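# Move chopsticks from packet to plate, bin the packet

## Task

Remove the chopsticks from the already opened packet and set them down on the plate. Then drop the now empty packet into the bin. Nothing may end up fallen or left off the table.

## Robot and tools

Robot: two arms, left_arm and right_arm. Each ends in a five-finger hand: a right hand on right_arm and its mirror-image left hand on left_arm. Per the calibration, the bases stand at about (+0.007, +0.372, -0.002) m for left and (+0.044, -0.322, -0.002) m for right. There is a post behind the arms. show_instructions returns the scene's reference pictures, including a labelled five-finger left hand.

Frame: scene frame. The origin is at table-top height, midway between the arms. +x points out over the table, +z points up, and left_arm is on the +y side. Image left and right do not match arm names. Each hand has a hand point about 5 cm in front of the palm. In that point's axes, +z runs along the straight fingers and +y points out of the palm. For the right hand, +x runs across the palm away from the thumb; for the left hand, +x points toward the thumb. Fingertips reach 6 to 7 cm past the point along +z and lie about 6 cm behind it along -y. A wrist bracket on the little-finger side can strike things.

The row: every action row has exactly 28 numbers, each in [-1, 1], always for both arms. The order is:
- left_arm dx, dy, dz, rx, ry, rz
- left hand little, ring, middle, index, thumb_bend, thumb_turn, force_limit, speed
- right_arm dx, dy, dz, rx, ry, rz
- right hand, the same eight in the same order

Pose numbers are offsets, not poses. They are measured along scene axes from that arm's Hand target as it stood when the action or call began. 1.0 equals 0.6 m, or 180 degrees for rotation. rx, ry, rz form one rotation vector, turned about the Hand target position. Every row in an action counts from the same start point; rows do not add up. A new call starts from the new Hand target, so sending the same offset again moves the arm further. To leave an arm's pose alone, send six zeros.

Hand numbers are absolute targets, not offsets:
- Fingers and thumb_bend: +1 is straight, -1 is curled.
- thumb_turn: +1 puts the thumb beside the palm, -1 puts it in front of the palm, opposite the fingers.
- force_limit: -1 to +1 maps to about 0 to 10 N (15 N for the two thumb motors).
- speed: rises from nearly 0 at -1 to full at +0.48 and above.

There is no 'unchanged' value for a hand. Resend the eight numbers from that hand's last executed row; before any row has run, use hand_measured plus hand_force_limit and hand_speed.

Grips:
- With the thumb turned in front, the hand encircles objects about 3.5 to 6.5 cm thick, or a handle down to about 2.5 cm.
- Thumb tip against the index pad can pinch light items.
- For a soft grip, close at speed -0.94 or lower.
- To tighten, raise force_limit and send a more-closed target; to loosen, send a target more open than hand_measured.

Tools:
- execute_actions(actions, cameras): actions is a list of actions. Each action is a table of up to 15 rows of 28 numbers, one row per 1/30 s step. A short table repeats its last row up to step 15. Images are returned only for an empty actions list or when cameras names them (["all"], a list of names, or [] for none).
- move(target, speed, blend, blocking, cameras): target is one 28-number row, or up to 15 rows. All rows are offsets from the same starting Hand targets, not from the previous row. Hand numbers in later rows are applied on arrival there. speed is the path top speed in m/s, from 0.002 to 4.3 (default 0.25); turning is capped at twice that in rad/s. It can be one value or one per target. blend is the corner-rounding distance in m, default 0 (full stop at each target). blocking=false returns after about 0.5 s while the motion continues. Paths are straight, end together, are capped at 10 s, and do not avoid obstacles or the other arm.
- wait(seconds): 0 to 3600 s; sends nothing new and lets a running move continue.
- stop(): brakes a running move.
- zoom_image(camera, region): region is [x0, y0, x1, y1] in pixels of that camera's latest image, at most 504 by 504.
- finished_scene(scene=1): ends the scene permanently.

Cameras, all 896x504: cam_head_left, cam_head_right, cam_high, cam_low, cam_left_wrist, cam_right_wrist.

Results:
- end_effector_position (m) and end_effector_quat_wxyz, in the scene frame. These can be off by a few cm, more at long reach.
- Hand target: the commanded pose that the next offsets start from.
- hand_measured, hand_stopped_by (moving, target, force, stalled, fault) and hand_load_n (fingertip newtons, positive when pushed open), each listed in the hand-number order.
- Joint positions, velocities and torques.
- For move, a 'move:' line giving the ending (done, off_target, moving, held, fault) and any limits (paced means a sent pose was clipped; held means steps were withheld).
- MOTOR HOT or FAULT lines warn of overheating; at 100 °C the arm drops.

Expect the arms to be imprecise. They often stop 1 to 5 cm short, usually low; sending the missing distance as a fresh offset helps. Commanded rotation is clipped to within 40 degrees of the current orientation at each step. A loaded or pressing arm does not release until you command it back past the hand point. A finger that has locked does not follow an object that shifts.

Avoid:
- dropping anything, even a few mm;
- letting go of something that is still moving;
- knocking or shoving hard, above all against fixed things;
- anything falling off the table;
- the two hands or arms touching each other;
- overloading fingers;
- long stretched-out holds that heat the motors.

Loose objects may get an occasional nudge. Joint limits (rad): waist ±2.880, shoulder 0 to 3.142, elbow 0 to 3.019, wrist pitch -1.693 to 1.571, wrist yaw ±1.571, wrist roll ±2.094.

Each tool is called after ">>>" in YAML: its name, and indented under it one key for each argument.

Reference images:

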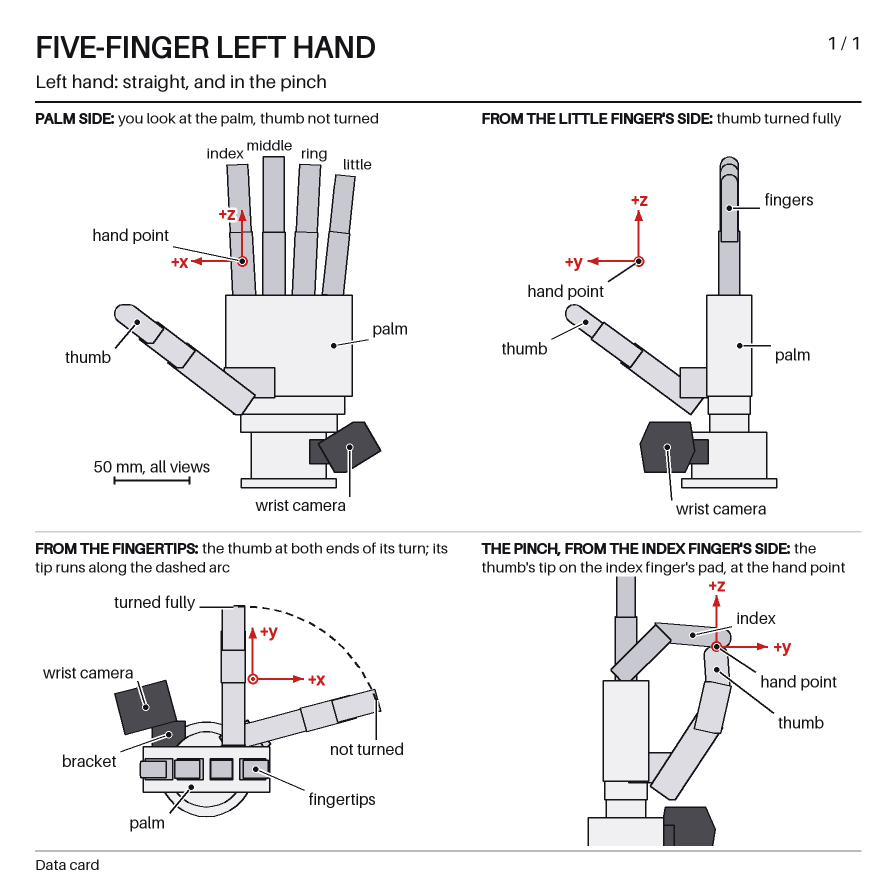

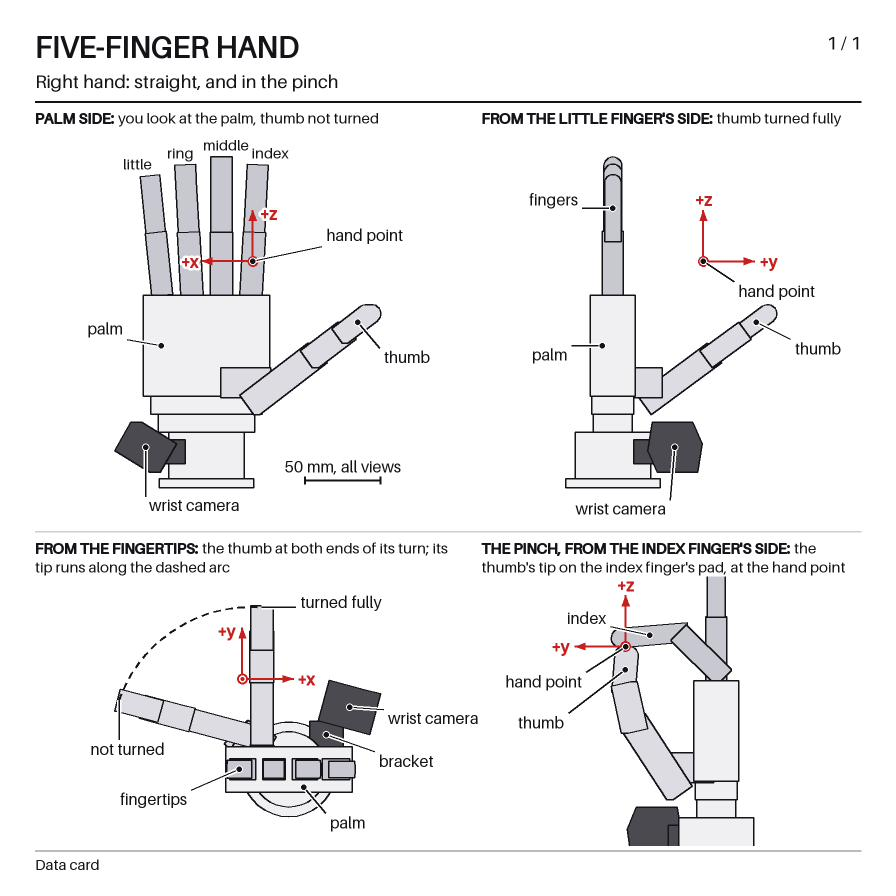

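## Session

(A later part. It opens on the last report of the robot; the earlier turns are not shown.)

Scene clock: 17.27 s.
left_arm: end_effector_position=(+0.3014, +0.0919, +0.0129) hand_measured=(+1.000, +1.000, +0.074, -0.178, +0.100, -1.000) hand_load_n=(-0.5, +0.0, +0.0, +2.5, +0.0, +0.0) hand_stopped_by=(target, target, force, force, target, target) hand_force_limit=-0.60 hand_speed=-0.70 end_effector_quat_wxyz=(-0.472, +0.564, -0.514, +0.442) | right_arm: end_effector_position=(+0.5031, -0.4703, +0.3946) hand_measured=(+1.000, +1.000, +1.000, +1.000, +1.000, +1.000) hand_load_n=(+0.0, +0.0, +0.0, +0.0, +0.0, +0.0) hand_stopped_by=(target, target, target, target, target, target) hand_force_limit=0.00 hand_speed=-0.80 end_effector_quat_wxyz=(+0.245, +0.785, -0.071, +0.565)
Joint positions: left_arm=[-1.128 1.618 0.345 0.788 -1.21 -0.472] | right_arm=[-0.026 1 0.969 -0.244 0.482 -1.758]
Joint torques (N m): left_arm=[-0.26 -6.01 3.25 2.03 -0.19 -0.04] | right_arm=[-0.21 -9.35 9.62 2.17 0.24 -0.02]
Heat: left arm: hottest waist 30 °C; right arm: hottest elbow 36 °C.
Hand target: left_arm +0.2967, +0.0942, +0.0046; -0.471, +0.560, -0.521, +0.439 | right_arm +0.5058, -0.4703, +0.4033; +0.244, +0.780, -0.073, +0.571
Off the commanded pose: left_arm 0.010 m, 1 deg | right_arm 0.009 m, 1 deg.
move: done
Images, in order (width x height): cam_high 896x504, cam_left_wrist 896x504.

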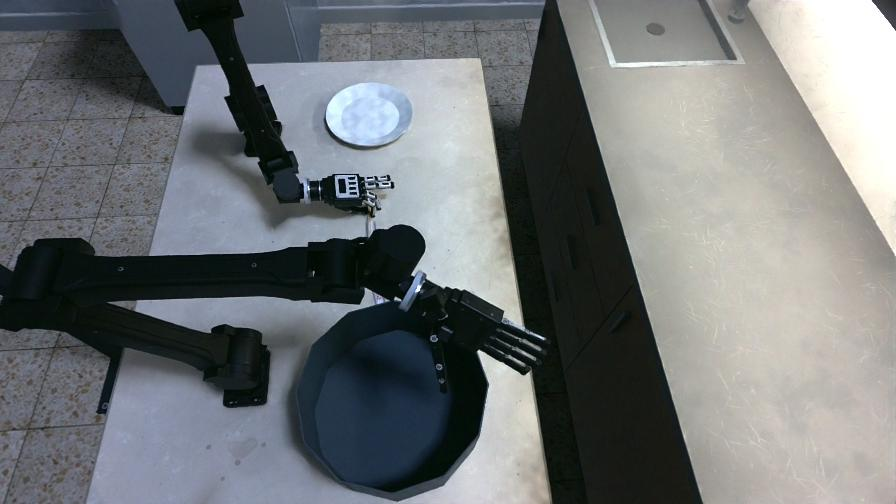

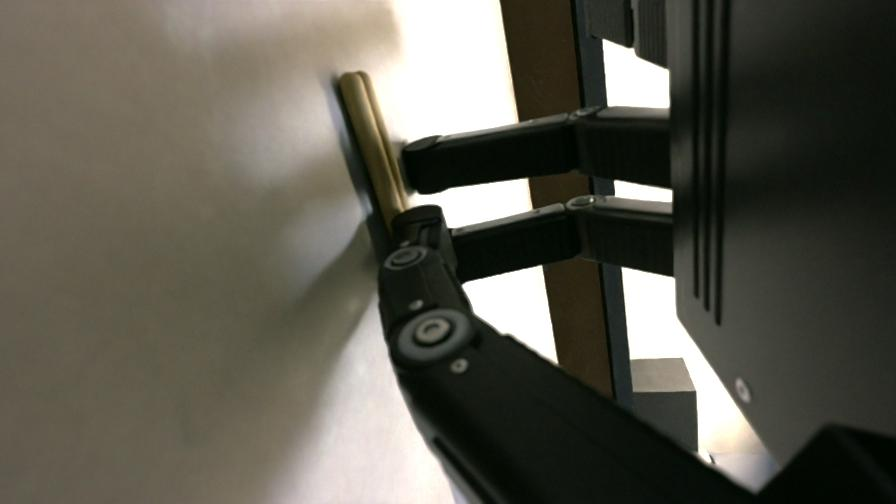

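>>> move:
  target: [0,0,0,0,0,0,1,1,-0.25,-0.4,0.1,-1,-0.45,-0.8,0,0,0,0,0,0,1,1,1,1,1,1,0,-0.8]
  cameras: ["cam_left_wrist"]
  speed: 0.06

>>> zoom_image:
  camera: "cam_left_wrist"
  region: [250, 30, 550, 330]

Scene clock: 18.07 s.
left_arm: end_effector_position=(+0.3021, +0.0914, +0.0146) hand_measured=(+1.000, +1.000, -0.072, -0.194, +0.100, -1.000) hand_load_n=(+0.0, +0.0, +2.0, +0.0, +0.0, +0.0) hand_stopped_by=(target, target, force, force, target, target) hand_force_limit=-0.45 hand_speed=-0.80 end_effector_quat_wxyz=(-0.472, +0.566, -0.510, +0.445) | right_arm: end_effector_position=(+0.5031, -0.4703, +0.3946) hand_measured=(+1.000, +1.000, +1.000, +1.000, +1.000, +1.000) hand_load_n=(-0.5, +0.0, +0.0, +0.0, +0.0, +0.0) hand_stopped_by=(target, target, target, target, target, target) hand_force_limit=0.00 hand_speed=-0.80 end_effector_quat_wxyz=(+0.245, +0.785, -0.071, +0.565)
Joint positions: left_arm=[-1.128 1.618 0.345 0.798 -1.214 -0.472] | right_arm=[-0.026 1 0.969 -0.244 0.482 -1.758]
Joint torques (N m): left_arm=[-0.26 -5.95 3.26 1.66 -0.04 -0.03] | right_arm=[0.73 -8.23 9.61 2.11 0.13 -0.06]
Heat: left arm: hottest waist 30 °C; right arm: hottest elbow 36 °C.
Hand target: left_arm +0.2967, +0.0942, +0.0046; -0.471, +0.560, -0.521, +0.439 | right_arm +0.5058, -0.4703, +0.4033; +0.244, +0.780, -0.073, +0.571
Off the commanded pose: left_arm 0.012 m, 2 deg | right_arm 0.009 m, 1 deg.
move: done

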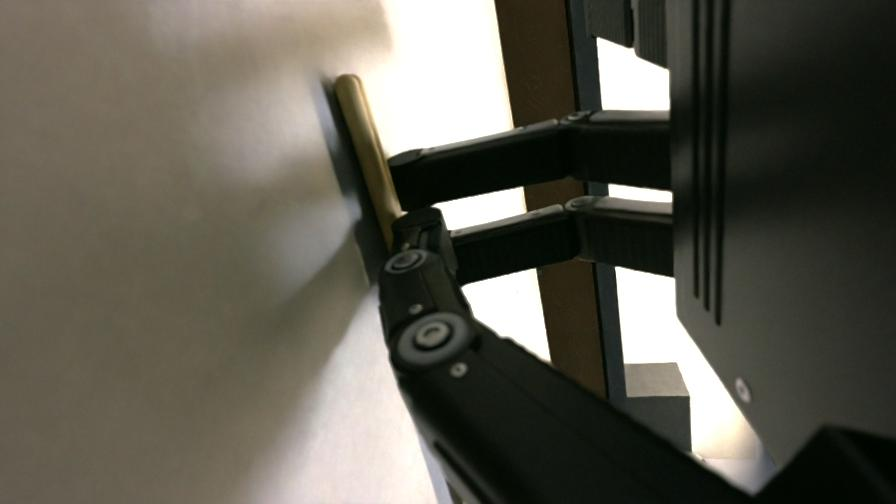

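Scaled by 1.680 from the camera's image (finer frame: 1280x720).

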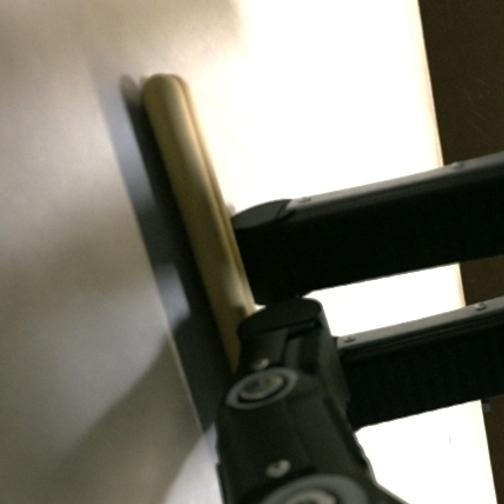

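>>> move:
  target: [0,0,0.06,0,0,0,1,1,-0.25,-0.4,0.1,-1,-0.45,-0.8,0,0,0,0,0,0,1,1,1,1,1,1,0,-0.8]
  cameras: ["cam_left_wrist","cam_high","cam_head_left"]
  speed: 0.06

>>> zoom_image:
  camera: "cam_high"
  region: [310, 130, 430, 310]

>>> zoom_image:
  camera: "cam_head_left"
  region: [340, 240, 500, 330]

Scene clock: 19.77 s.
left_arm: end_effector_position=(+0.2993, +0.0961, +0.0388) hand_measured=(+1.000, +1.000, -0.072, -0.194, +0.100, -1.000) hand_load_n=(+0.0, +0.0, +0.0, +0.0, +0.0, +0.0) hand_stopped_by=(target, target, force, force, target, target) hand_force_limit=-0.45 hand_speed=-0.80 end_effector_quat_wxyz=(-0.474, +0.561, -0.518, +0.438) | right_arm: end_effector_position=(+0.5031, -0.4703, +0.3946) hand_measured=(+1.000, +1.000, +1.000, +1.000, +1.000, +1.000) hand_load_n=(+0.0, +0.0, +0.0, +0.0, +0.0, +0.0) hand_stopped_by=(target, target, target, target, target, target) hand_force_limit=0.00 hand_speed=-0.80 end_effector_quat_wxyz=(+0.245, +0.785, -0.071, +0.565)
Joint positions: left_arm=[-1.129 1.477 0.345 0.636 -1.21 -0.468] | right_arm=[-0.026 1 0.969 -0.244 0.482 -1.758]
Joint torques (N m): left_arm=[-0.21 -7.71 5.03 0.79 -0.22 -0.04] | right_arm=[0.32 -8.53 9.33 2.13 0.23 0.07]
Heat: left arm: hottest waist 30 °C; right arm: hottest elbow 37 °C.
Hand target: left_arm +0.2967, +0.0941, +0.0406; -0.471, +0.560, -0.521, +0.439 | right_arm +0.5058, -0.4703, +0.4033; +0.244, +0.780, -0.073, +0.571
Off the commanded pose: left_arm 0.004 m, 1 deg | right_arm 0.009 m, 1 deg.
move: done
Images, in order (width x height): cam_head_left 896x504, cam_high 896x504, cam_left_wrist 896x504.

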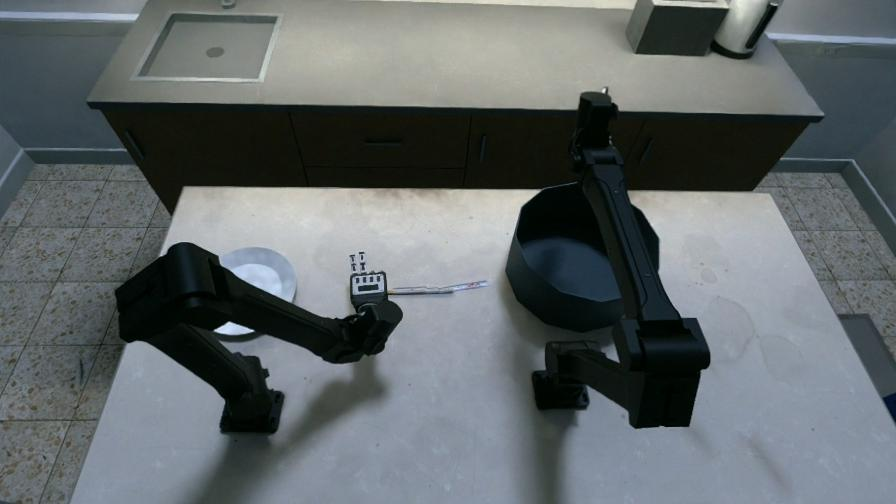

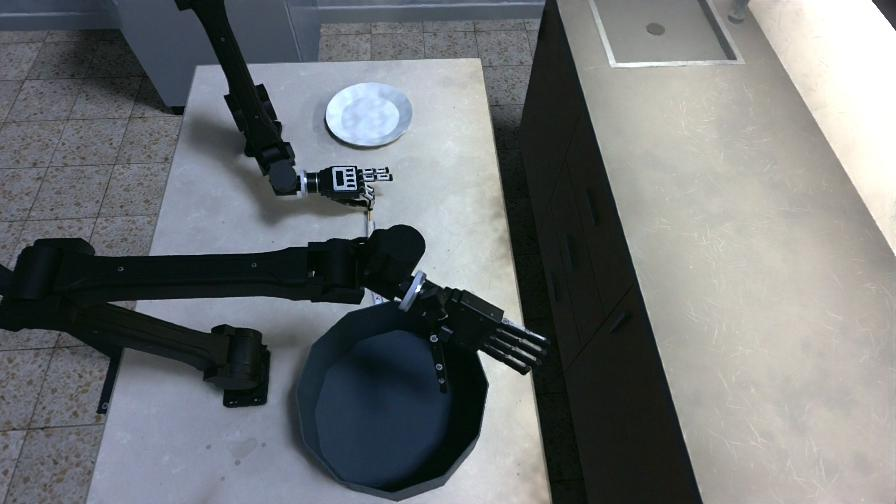

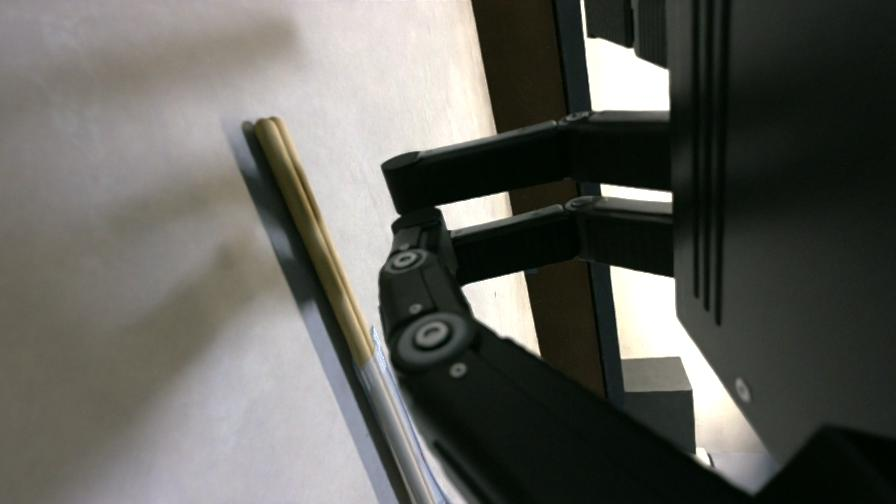

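Scaled by 2.800 from the camera's image (finer frame: 1280x720).

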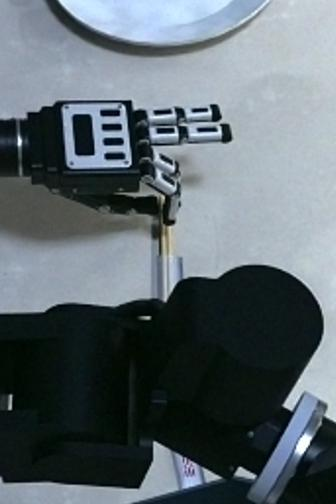

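Scaled by 3.150 from the camera's image (finer frame: 1280x720).

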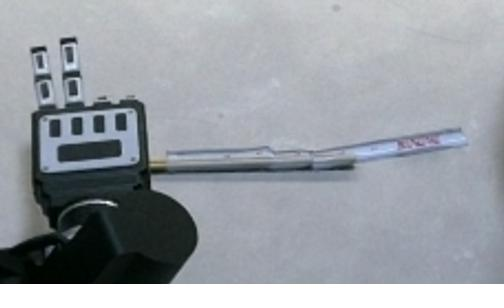

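>>> move:
  target:
    - [0,0,0,0,0,0,1,1,0.4,0.4,0.15,-1,-0.6,-0.1,0,0,0,0,0,0,1,1,1,1,1,1,0,-0.8]
    - [-0.003,0,-0.068,0,0,0,1,1,0.4,0.4,0.15,-1,-0.6,-0.1,0,0,0,0,0,0,1,1,1,1,1,1,0,-0.8]
  cameras: ["cam_left_wrist","cam_high"]
  speed: 0.06

>>> zoom_image:
  camera: "cam_high"
  region: [330, 140, 410, 220]

>>> zoom_image:
  camera: "cam_left_wrist"
  region: [250, 30, 550, 330]

Scene clock: 22.40 s.
left_arm: end_effector_position=(+0.2990, +0.0926, +0.0085) hand_measured=(+1.000, +1.000, +0.400, +0.400, +0.150, -1.000) hand_load_n=(+0.0, +0.0, +0.0, +0.0, -1.0, -1.0) hand_stopped_by=(target, target, target, target, target, target) hand_force_limit=-0.60 hand_speed=-0.10 end_effector_quat_wxyz=(-0.471, +0.566, -0.513, +0.443) | right_arm: end_effector_position=(+0.5031, -0.4703, +0.3946) hand_measured=(+1.000, +1.000, +1.000, +1.000, +1.000, +1.000) hand_load_n=(+0.0, +0.0, +0.0, +0.0, +0.0, +0.0) hand_stopped_by=(target, target, target, target, target, target) hand_force_limit=0.00 hand_speed=-0.80 end_effector_quat_wxyz=(+0.245, +0.785, -0.071, +0.565)
Joint positions: left_arm=[-1.134 1.634 0.341 0.795 -1.217 -0.49] | right_arm=[-0.026 1 0.969 -0.244 0.482 -1.758]
Joint torques (N m): left_arm=[-0.21 -5.54 3.28 2.19 -0.18 0.04] | right_arm=[-0.09 -9.11 9.62 2.03 0.12 -0.02]
Heat: left arm: hottest waist 30 °C; right arm: hottest elbow 37 °C.
Hand target: left_arm +0.2948, +0.0943, -0.0003; -0.471, +0.560, -0.521, +0.439 | right_arm +0.5058, -0.4703, +0.4033; +0.244, +0.780, -0.073, +0.571
Off the commanded pose: left_arm 0.010 m, 1 deg | right_arm 0.009 m, 1 deg.
move: done
Images, in order (width x height): cam_high 896x504, cam_left_wrist 896x504.

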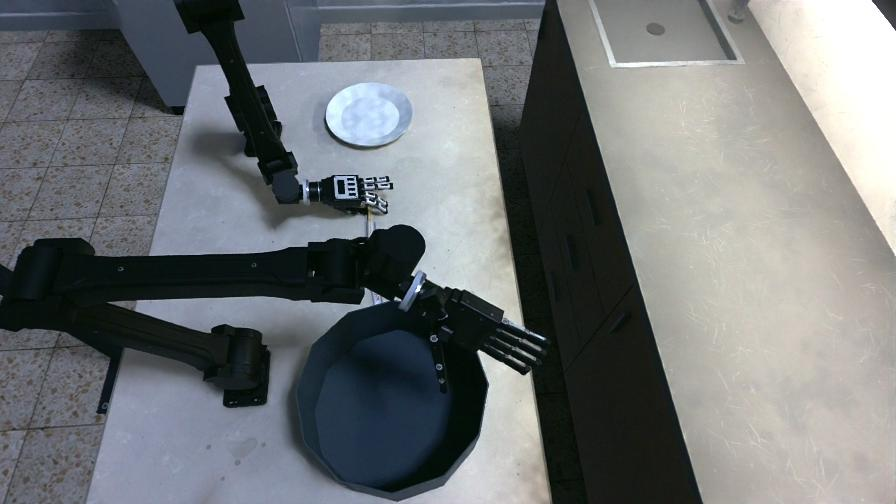

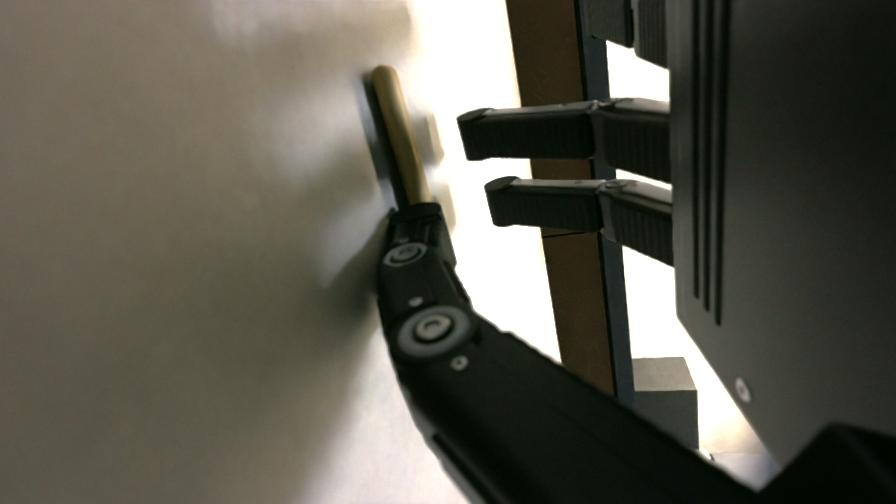

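Scaled by 6.300 from the camera's image (finer frame: 1280x720).

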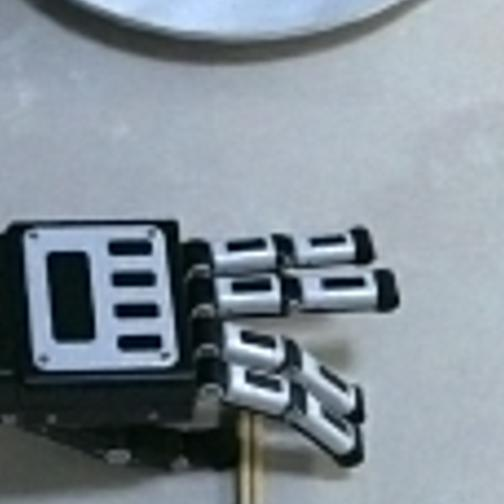

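Scaled by 1.680 from the camera's image (finer frame: 1280x720).

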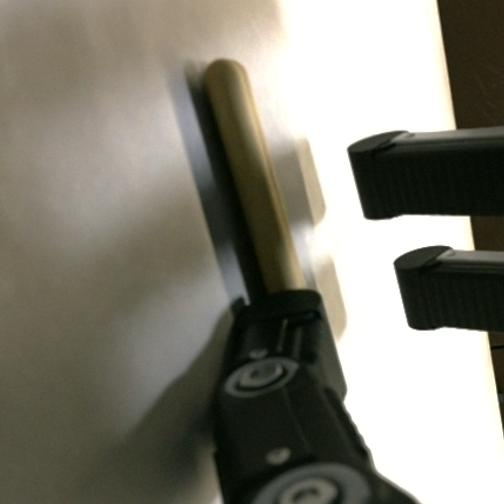

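>>> move:
  target: [0,0,0,0,0,0,1,1,-0.3,-0.3,0.15,-1,-0.6,-0.75,0,0,0,0,0,0,1,1,1,1,1,1,0,-0.8]
  cameras: ["cam_left_wrist","cam_high"]
  speed: 0.06

>>> zoom_image:
  camera: "cam_high"
  region: [330, 140, 410, 220]

>>> zoom_image:
  camera: "cam_left_wrist"
  region: [250, 30, 550, 330]

Scene clock: 23.67 s.
left_arm: end_effector_position=(+0.2996, +0.0915, +0.0102) hand_measured=(+1.000, +1.000, +0.194, -0.128, +0.150, -1.000) hand_load_n=(-0.5, +0.0, +0.0, +3.5, +0.0, -1.0) hand_stopped_by=(target, target, force, force, target, target) hand_force_limit=-0.60 hand_speed=-0.75 end_effector_quat_wxyz=(-0.469, +0.567, -0.509, +0.446) | right_arm: end_effector_position=(+0.5031, -0.4703, +0.3946) hand_measured=(+1.000, +1.000, +1.000, +1.000, +1.000, +1.000) hand_load_n=(+0.0, +0.0, +0.0, +0.0, +0.0, +0.0) hand_stopped_by=(target, target, target, target, target, target) hand_force_limit=0.00 hand_speed=-0.80 end_effector_quat_wxyz=(+0.245, +0.785, -0.071, +0.565)
Joint positions: left_arm=[-1.134 1.635 0.341 0.808 -1.218 -0.49] | right_arm=[-0.026 1 0.969 -0.244 0.482 -1.758]
Joint torques (N m): left_arm=[-0.21 -5.66 3.23 1.85 -0.1 0.06] | right_arm=[0.67 -8.41 9.61 2.24 0.15 0]
Heat: left arm: hottest waist 30 °C; right arm: hottest elbow 37 °C.
Hand target: left_arm +0.2948, +0.0943, -0.0003; -0.471, +0.560, -0.521, +0.439 | right_arm +0.5058, -0.4703, +0.4033; +0.244, +0.780, -0.073, +0.571
Off the commanded pose: left_arm 0.012 m, 2 deg | right_arm 0.009 m, 1 deg.
move: done
Images, in order (width x height): cam_high 896x504, cam_left_wrist 896x504.

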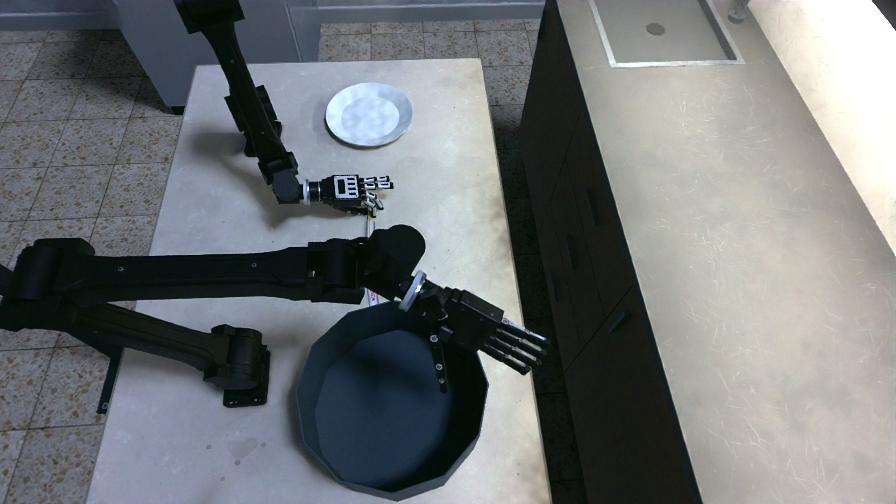

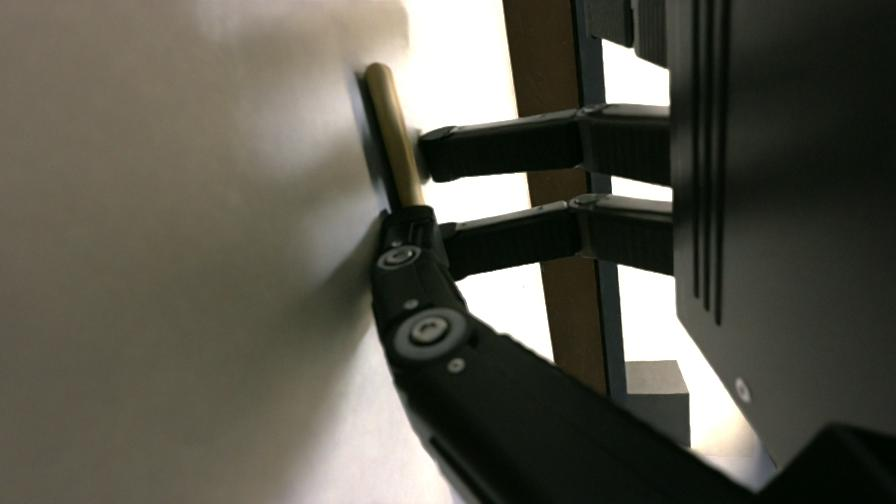

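Scaled by 6.300 from the camera's image (finer frame: 1280x720).

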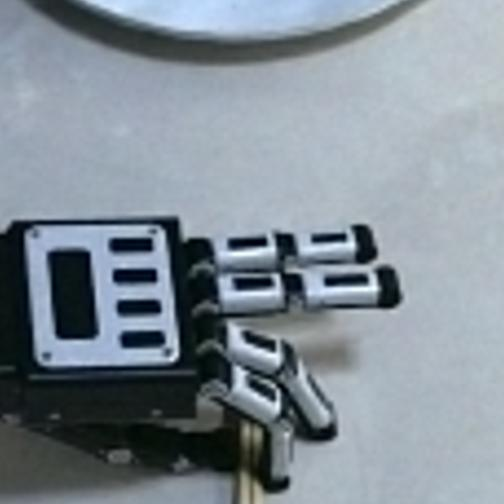

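Scaled by 1.680 from the camera's image (finer frame: 1280x720).

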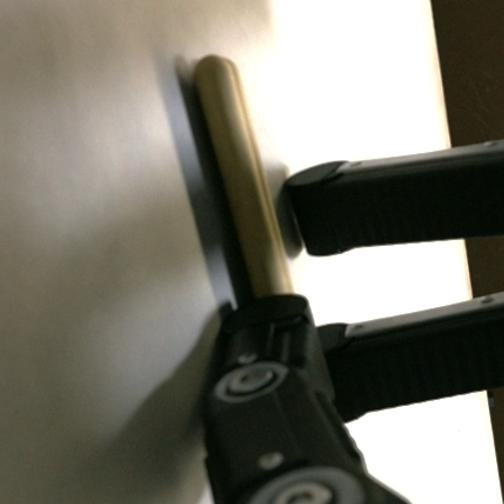

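>>> move:
  target:
    - [0,0,0,0,0,0,1,1,-0.2,-0.3,0.15,-1,-0.7,-0.85,0,0,0,0,0,0,1,1,1,1,1,1,0,-0.8]
    - [0.0,0,0.035,0,0,0,1,1,-0.2,-0.3,0.15,-1,-0.7,-0.85,0,0,0,0,0,0,1,1,1,1,1,1,0,-0.8]
  cameras: ["cam_left_wrist","cam_high"]
  speed: 0.06

>>> zoom_image:
  camera: "cam_high"
  region: [330, 140, 410, 220]

>>> zoom_image:
  camera: "cam_left_wrist"
  region: [250, 30, 550, 330]

Scene clock: 25.77 s.
left_arm: end_effector_position=(+0.2985, +0.0936, +0.0207) hand_measured=(+1.000, +1.000, +0.140, -0.128, +0.150, -1.000) hand_load_n=(+0.0, +0.0, +0.0, +2.0, +1.0, -0.5) hand_stopped_by=(target, target, force, force, target, target) hand_force_limit=-0.70 hand_speed=-0.85 end_effector_quat_wxyz=(-0.472, +0.564, -0.515, +0.441) | right_arm: end_effector_position=(+0.5031, -0.4703, +0.3946) hand_measured=(+1.000, +1.000, +1.000, +1.000, +1.000, +1.000) hand_load_n=(+0.0, +0.0, +0.0, +0.0, +0.0, +0.0) hand_stopped_by=(target, target, target, target, target, target) hand_force_limit=0.00 hand_speed=-0.80 end_effector_quat_wxyz=(+0.245, +0.785, -0.071, +0.565)
Joint positions: left_arm=[-1.134 1.57 0.341 0.73 -1.215 -0.484] | right_arm=[-0.026 1 0.969 -0.244 0.482 -1.758]
Joint torques (N m): left_arm=[-0.26 -8.35 3.9 0.84 -0.22 0.03] | right_arm=[0.09 -9.47 9.63 2.19 0.16 0]
Heat: left arm: hottest waist 30 °C; right arm: hottest elbow 38 °C.
Hand target: left_arm +0.2948, +0.0943, +0.0207; -0.471, +0.560, -0.521, +0.439 | right_arm +0.5058, -0.4703, +0.4033; +0.244, +0.780, -0.073, +0.571
Off the commanded pose: left_arm 0.004 m, 1 deg | right_arm 0.009 m, 1 deg.
move: done
Images, in order (width x height): cam_high 896x504, cam_left_wrist 896x504.

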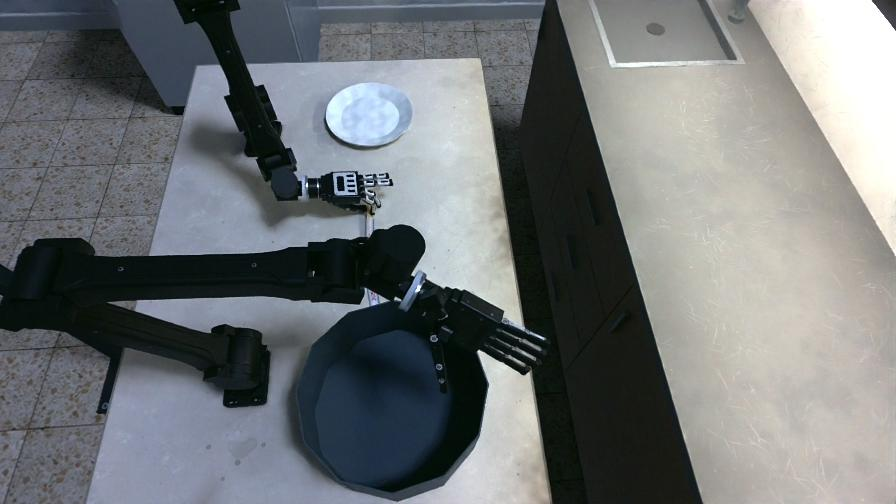

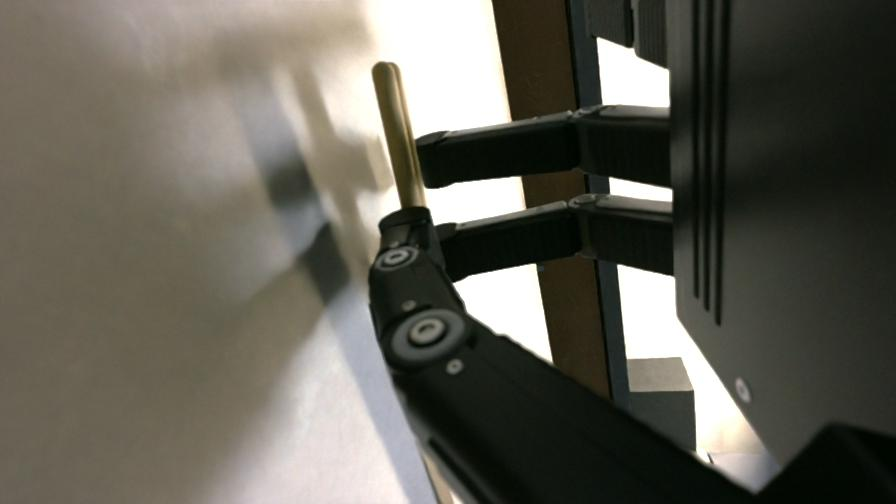

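Scaled by 6.300 from the camera's image (finer frame: 1280x720).

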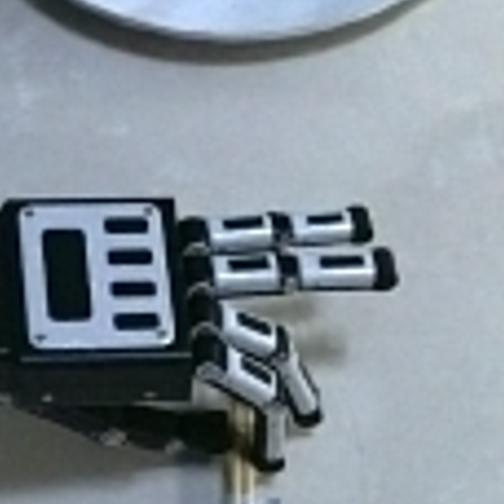

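Scaled by 1.680 from the camera's image (finer frame: 1280x720).

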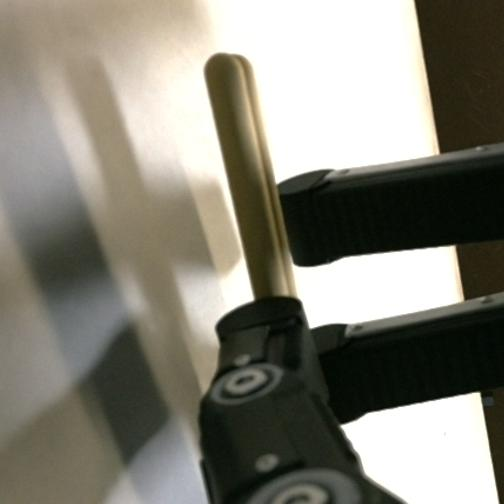

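>>> move:
  target:
    - [0,0,0,0,0,0,1,1,-0.2,-0.5,0.15,-1,-0.4,-0.9,0,0,0,0,0,0,1,1,1,1,1,1,0,-0.8]
    - [0.0,0,0.06,0,0,0,1,1,-0.2,-0.5,0.15,-1,-0.4,-0.9,0,0,0,0,0,0,1,1,1,1,1,1,0,-0.8]
  cameras: ["all"]
  speed: 0.06

>>> zoom_image:
  camera: "cam_high"
  region: [310, 130, 430, 310]

>>> zoom_image:
  camera: "cam_head_left"
  region: [340, 240, 500, 330]

Scene clock: 28.13 s.
left_arm: end_effector_position=(+0.2952, +0.1019, +0.0503) hand_measured=(+1.000, +1.000, +0.140, -0.136, +0.150, -1.000) hand_load_n=(+0.0, +0.0, +0.0, +3.5, +1.5, -1.0) hand_stopped_by=(target, target, force, force, target, target) hand_force_limit=-0.40 hand_speed=-0.90 end_effector_quat_wxyz=(-0.477, +0.559, -0.523, +0.432) | right_arm: end_effector_position=(+0.5031, -0.4703, +0.3946) hand_measured=(+1.000, +1.000, +1.000, +1.000, +1.000, +1.000) hand_load_n=(+0.0, +0.0, +0.0, +0.0, +0.0, +0.0) hand_stopped_by=(target, target, target, target, target, target) hand_force_limit=0.00 hand_speed=-0.80 end_effector_quat_wxyz=(+0.245, +0.785, -0.071, +0.565)
Joint positions: left_arm=[-1.134 1.4 0.341 0.541 -1.215 -0.474] | right_arm=[-0.026 1 0.969 -0.244 0.482 -1.758]
Joint torques (N m): left_arm=[-0.21 -7.12 6.46 0.77 -0.24 -0.06] | right_arm=[0.79 -8.76 9.72 1.94 0.19 0.02]
Heat: left arm: hottest waist 30 °C; right arm: hottest elbow 38 °C.
Hand target: left_arm +0.2948, +0.0943, +0.0567; -0.471, +0.560, -0.521, +0.439 | right_arm +0.5058, -0.4703, +0.4033; +0.244, +0.780, -0.073, +0.571
Off the commanded pose: left_arm 0.010 m, 1 deg | right_arm 0.009 m, 1 deg.
move: done

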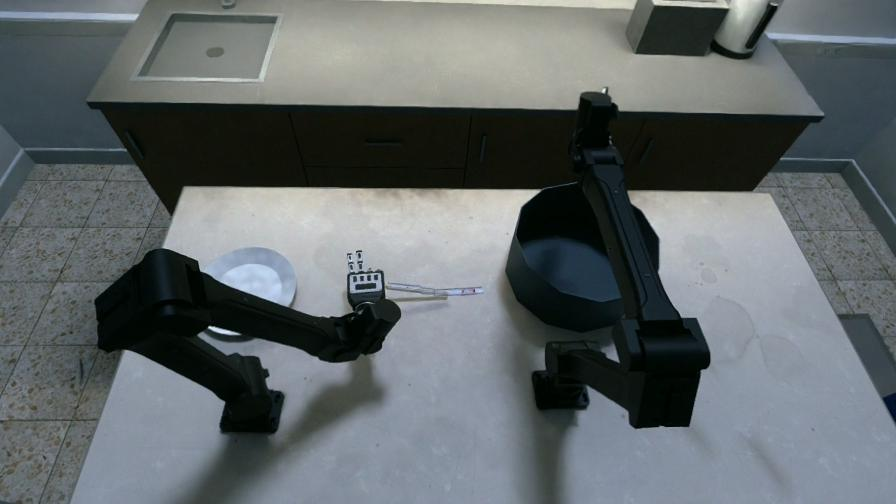

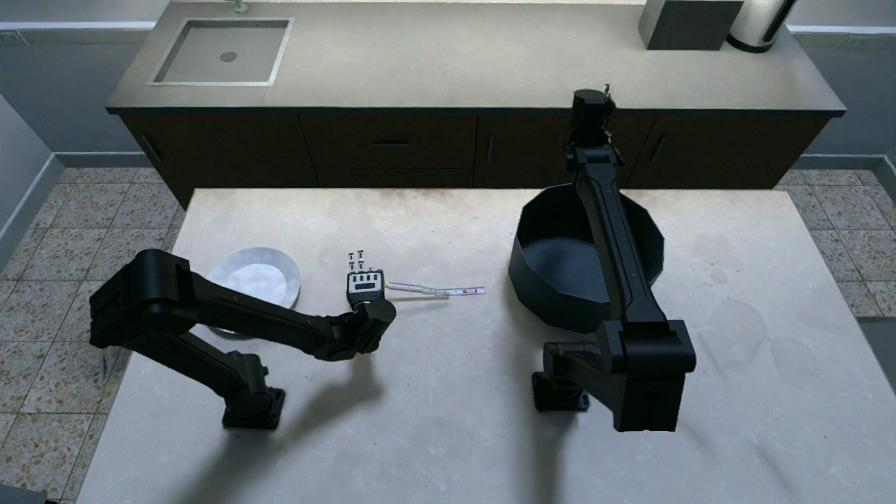

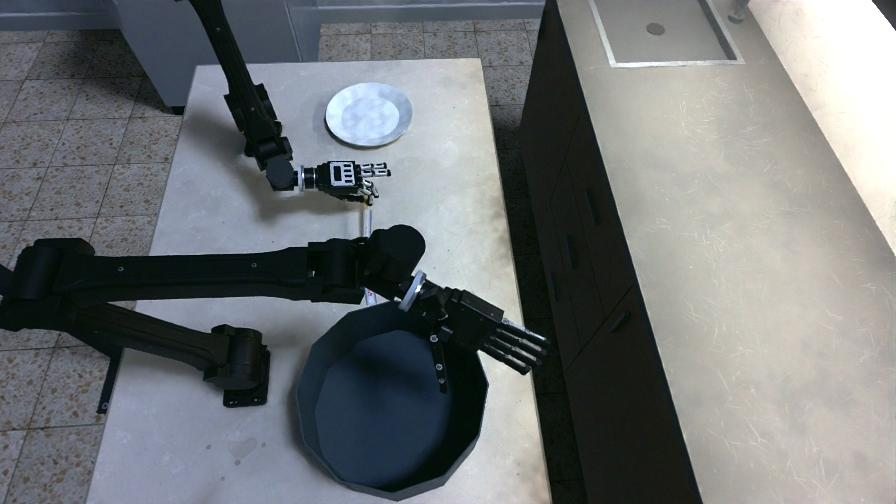

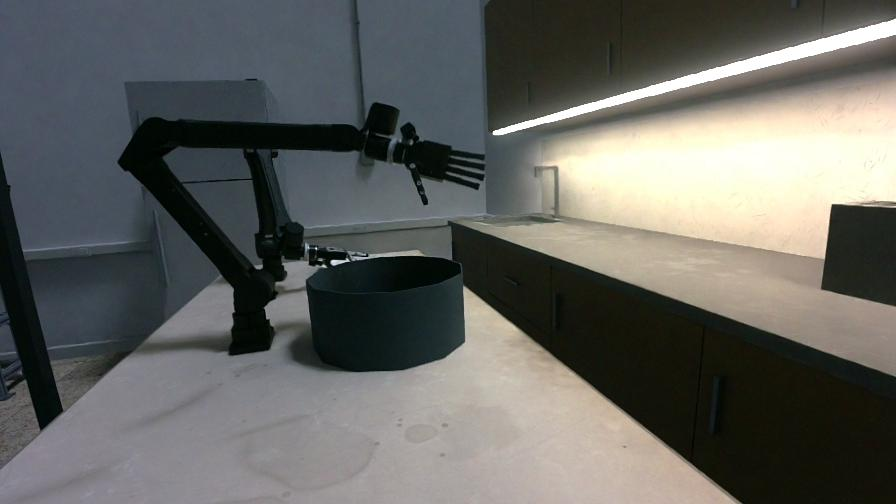

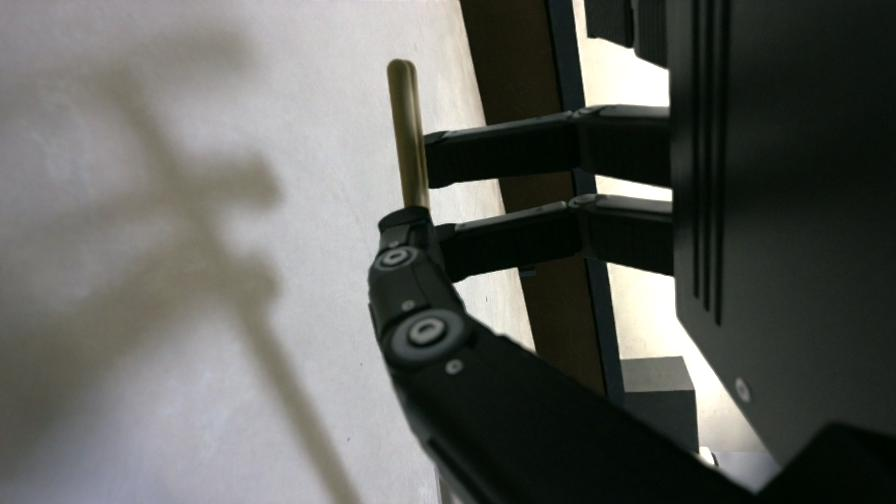

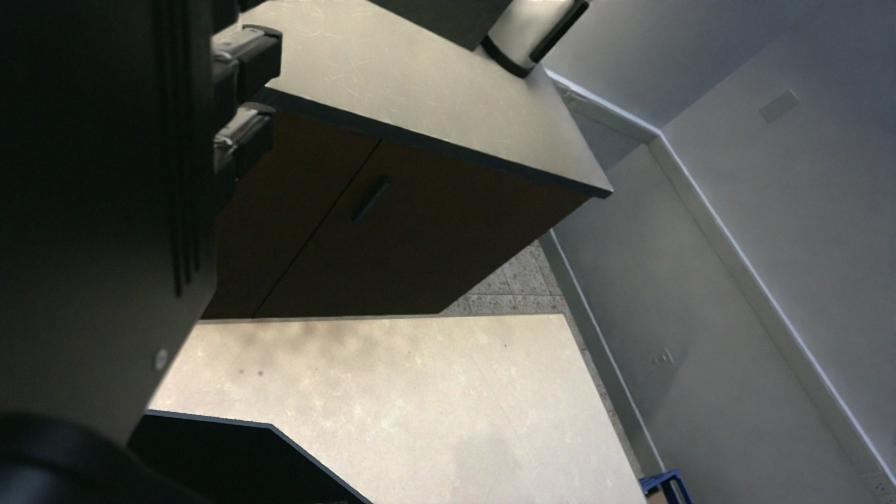

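Scaled by 2.800 from the camera's image (finer frame: 1280x720).

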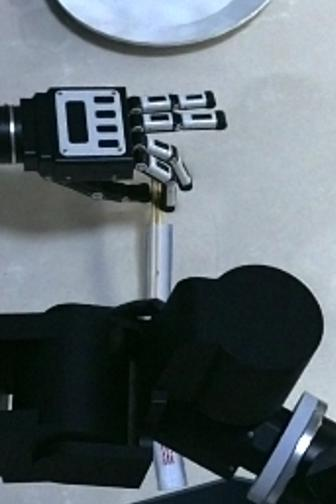

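Scaled by 3.150 from the camera's image (finer frame: 1280x720).

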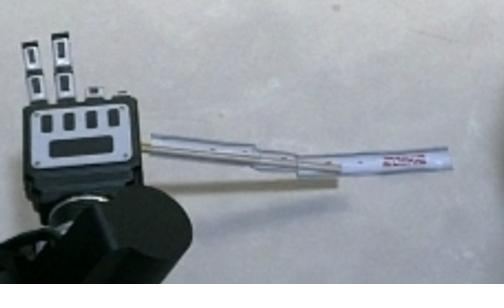

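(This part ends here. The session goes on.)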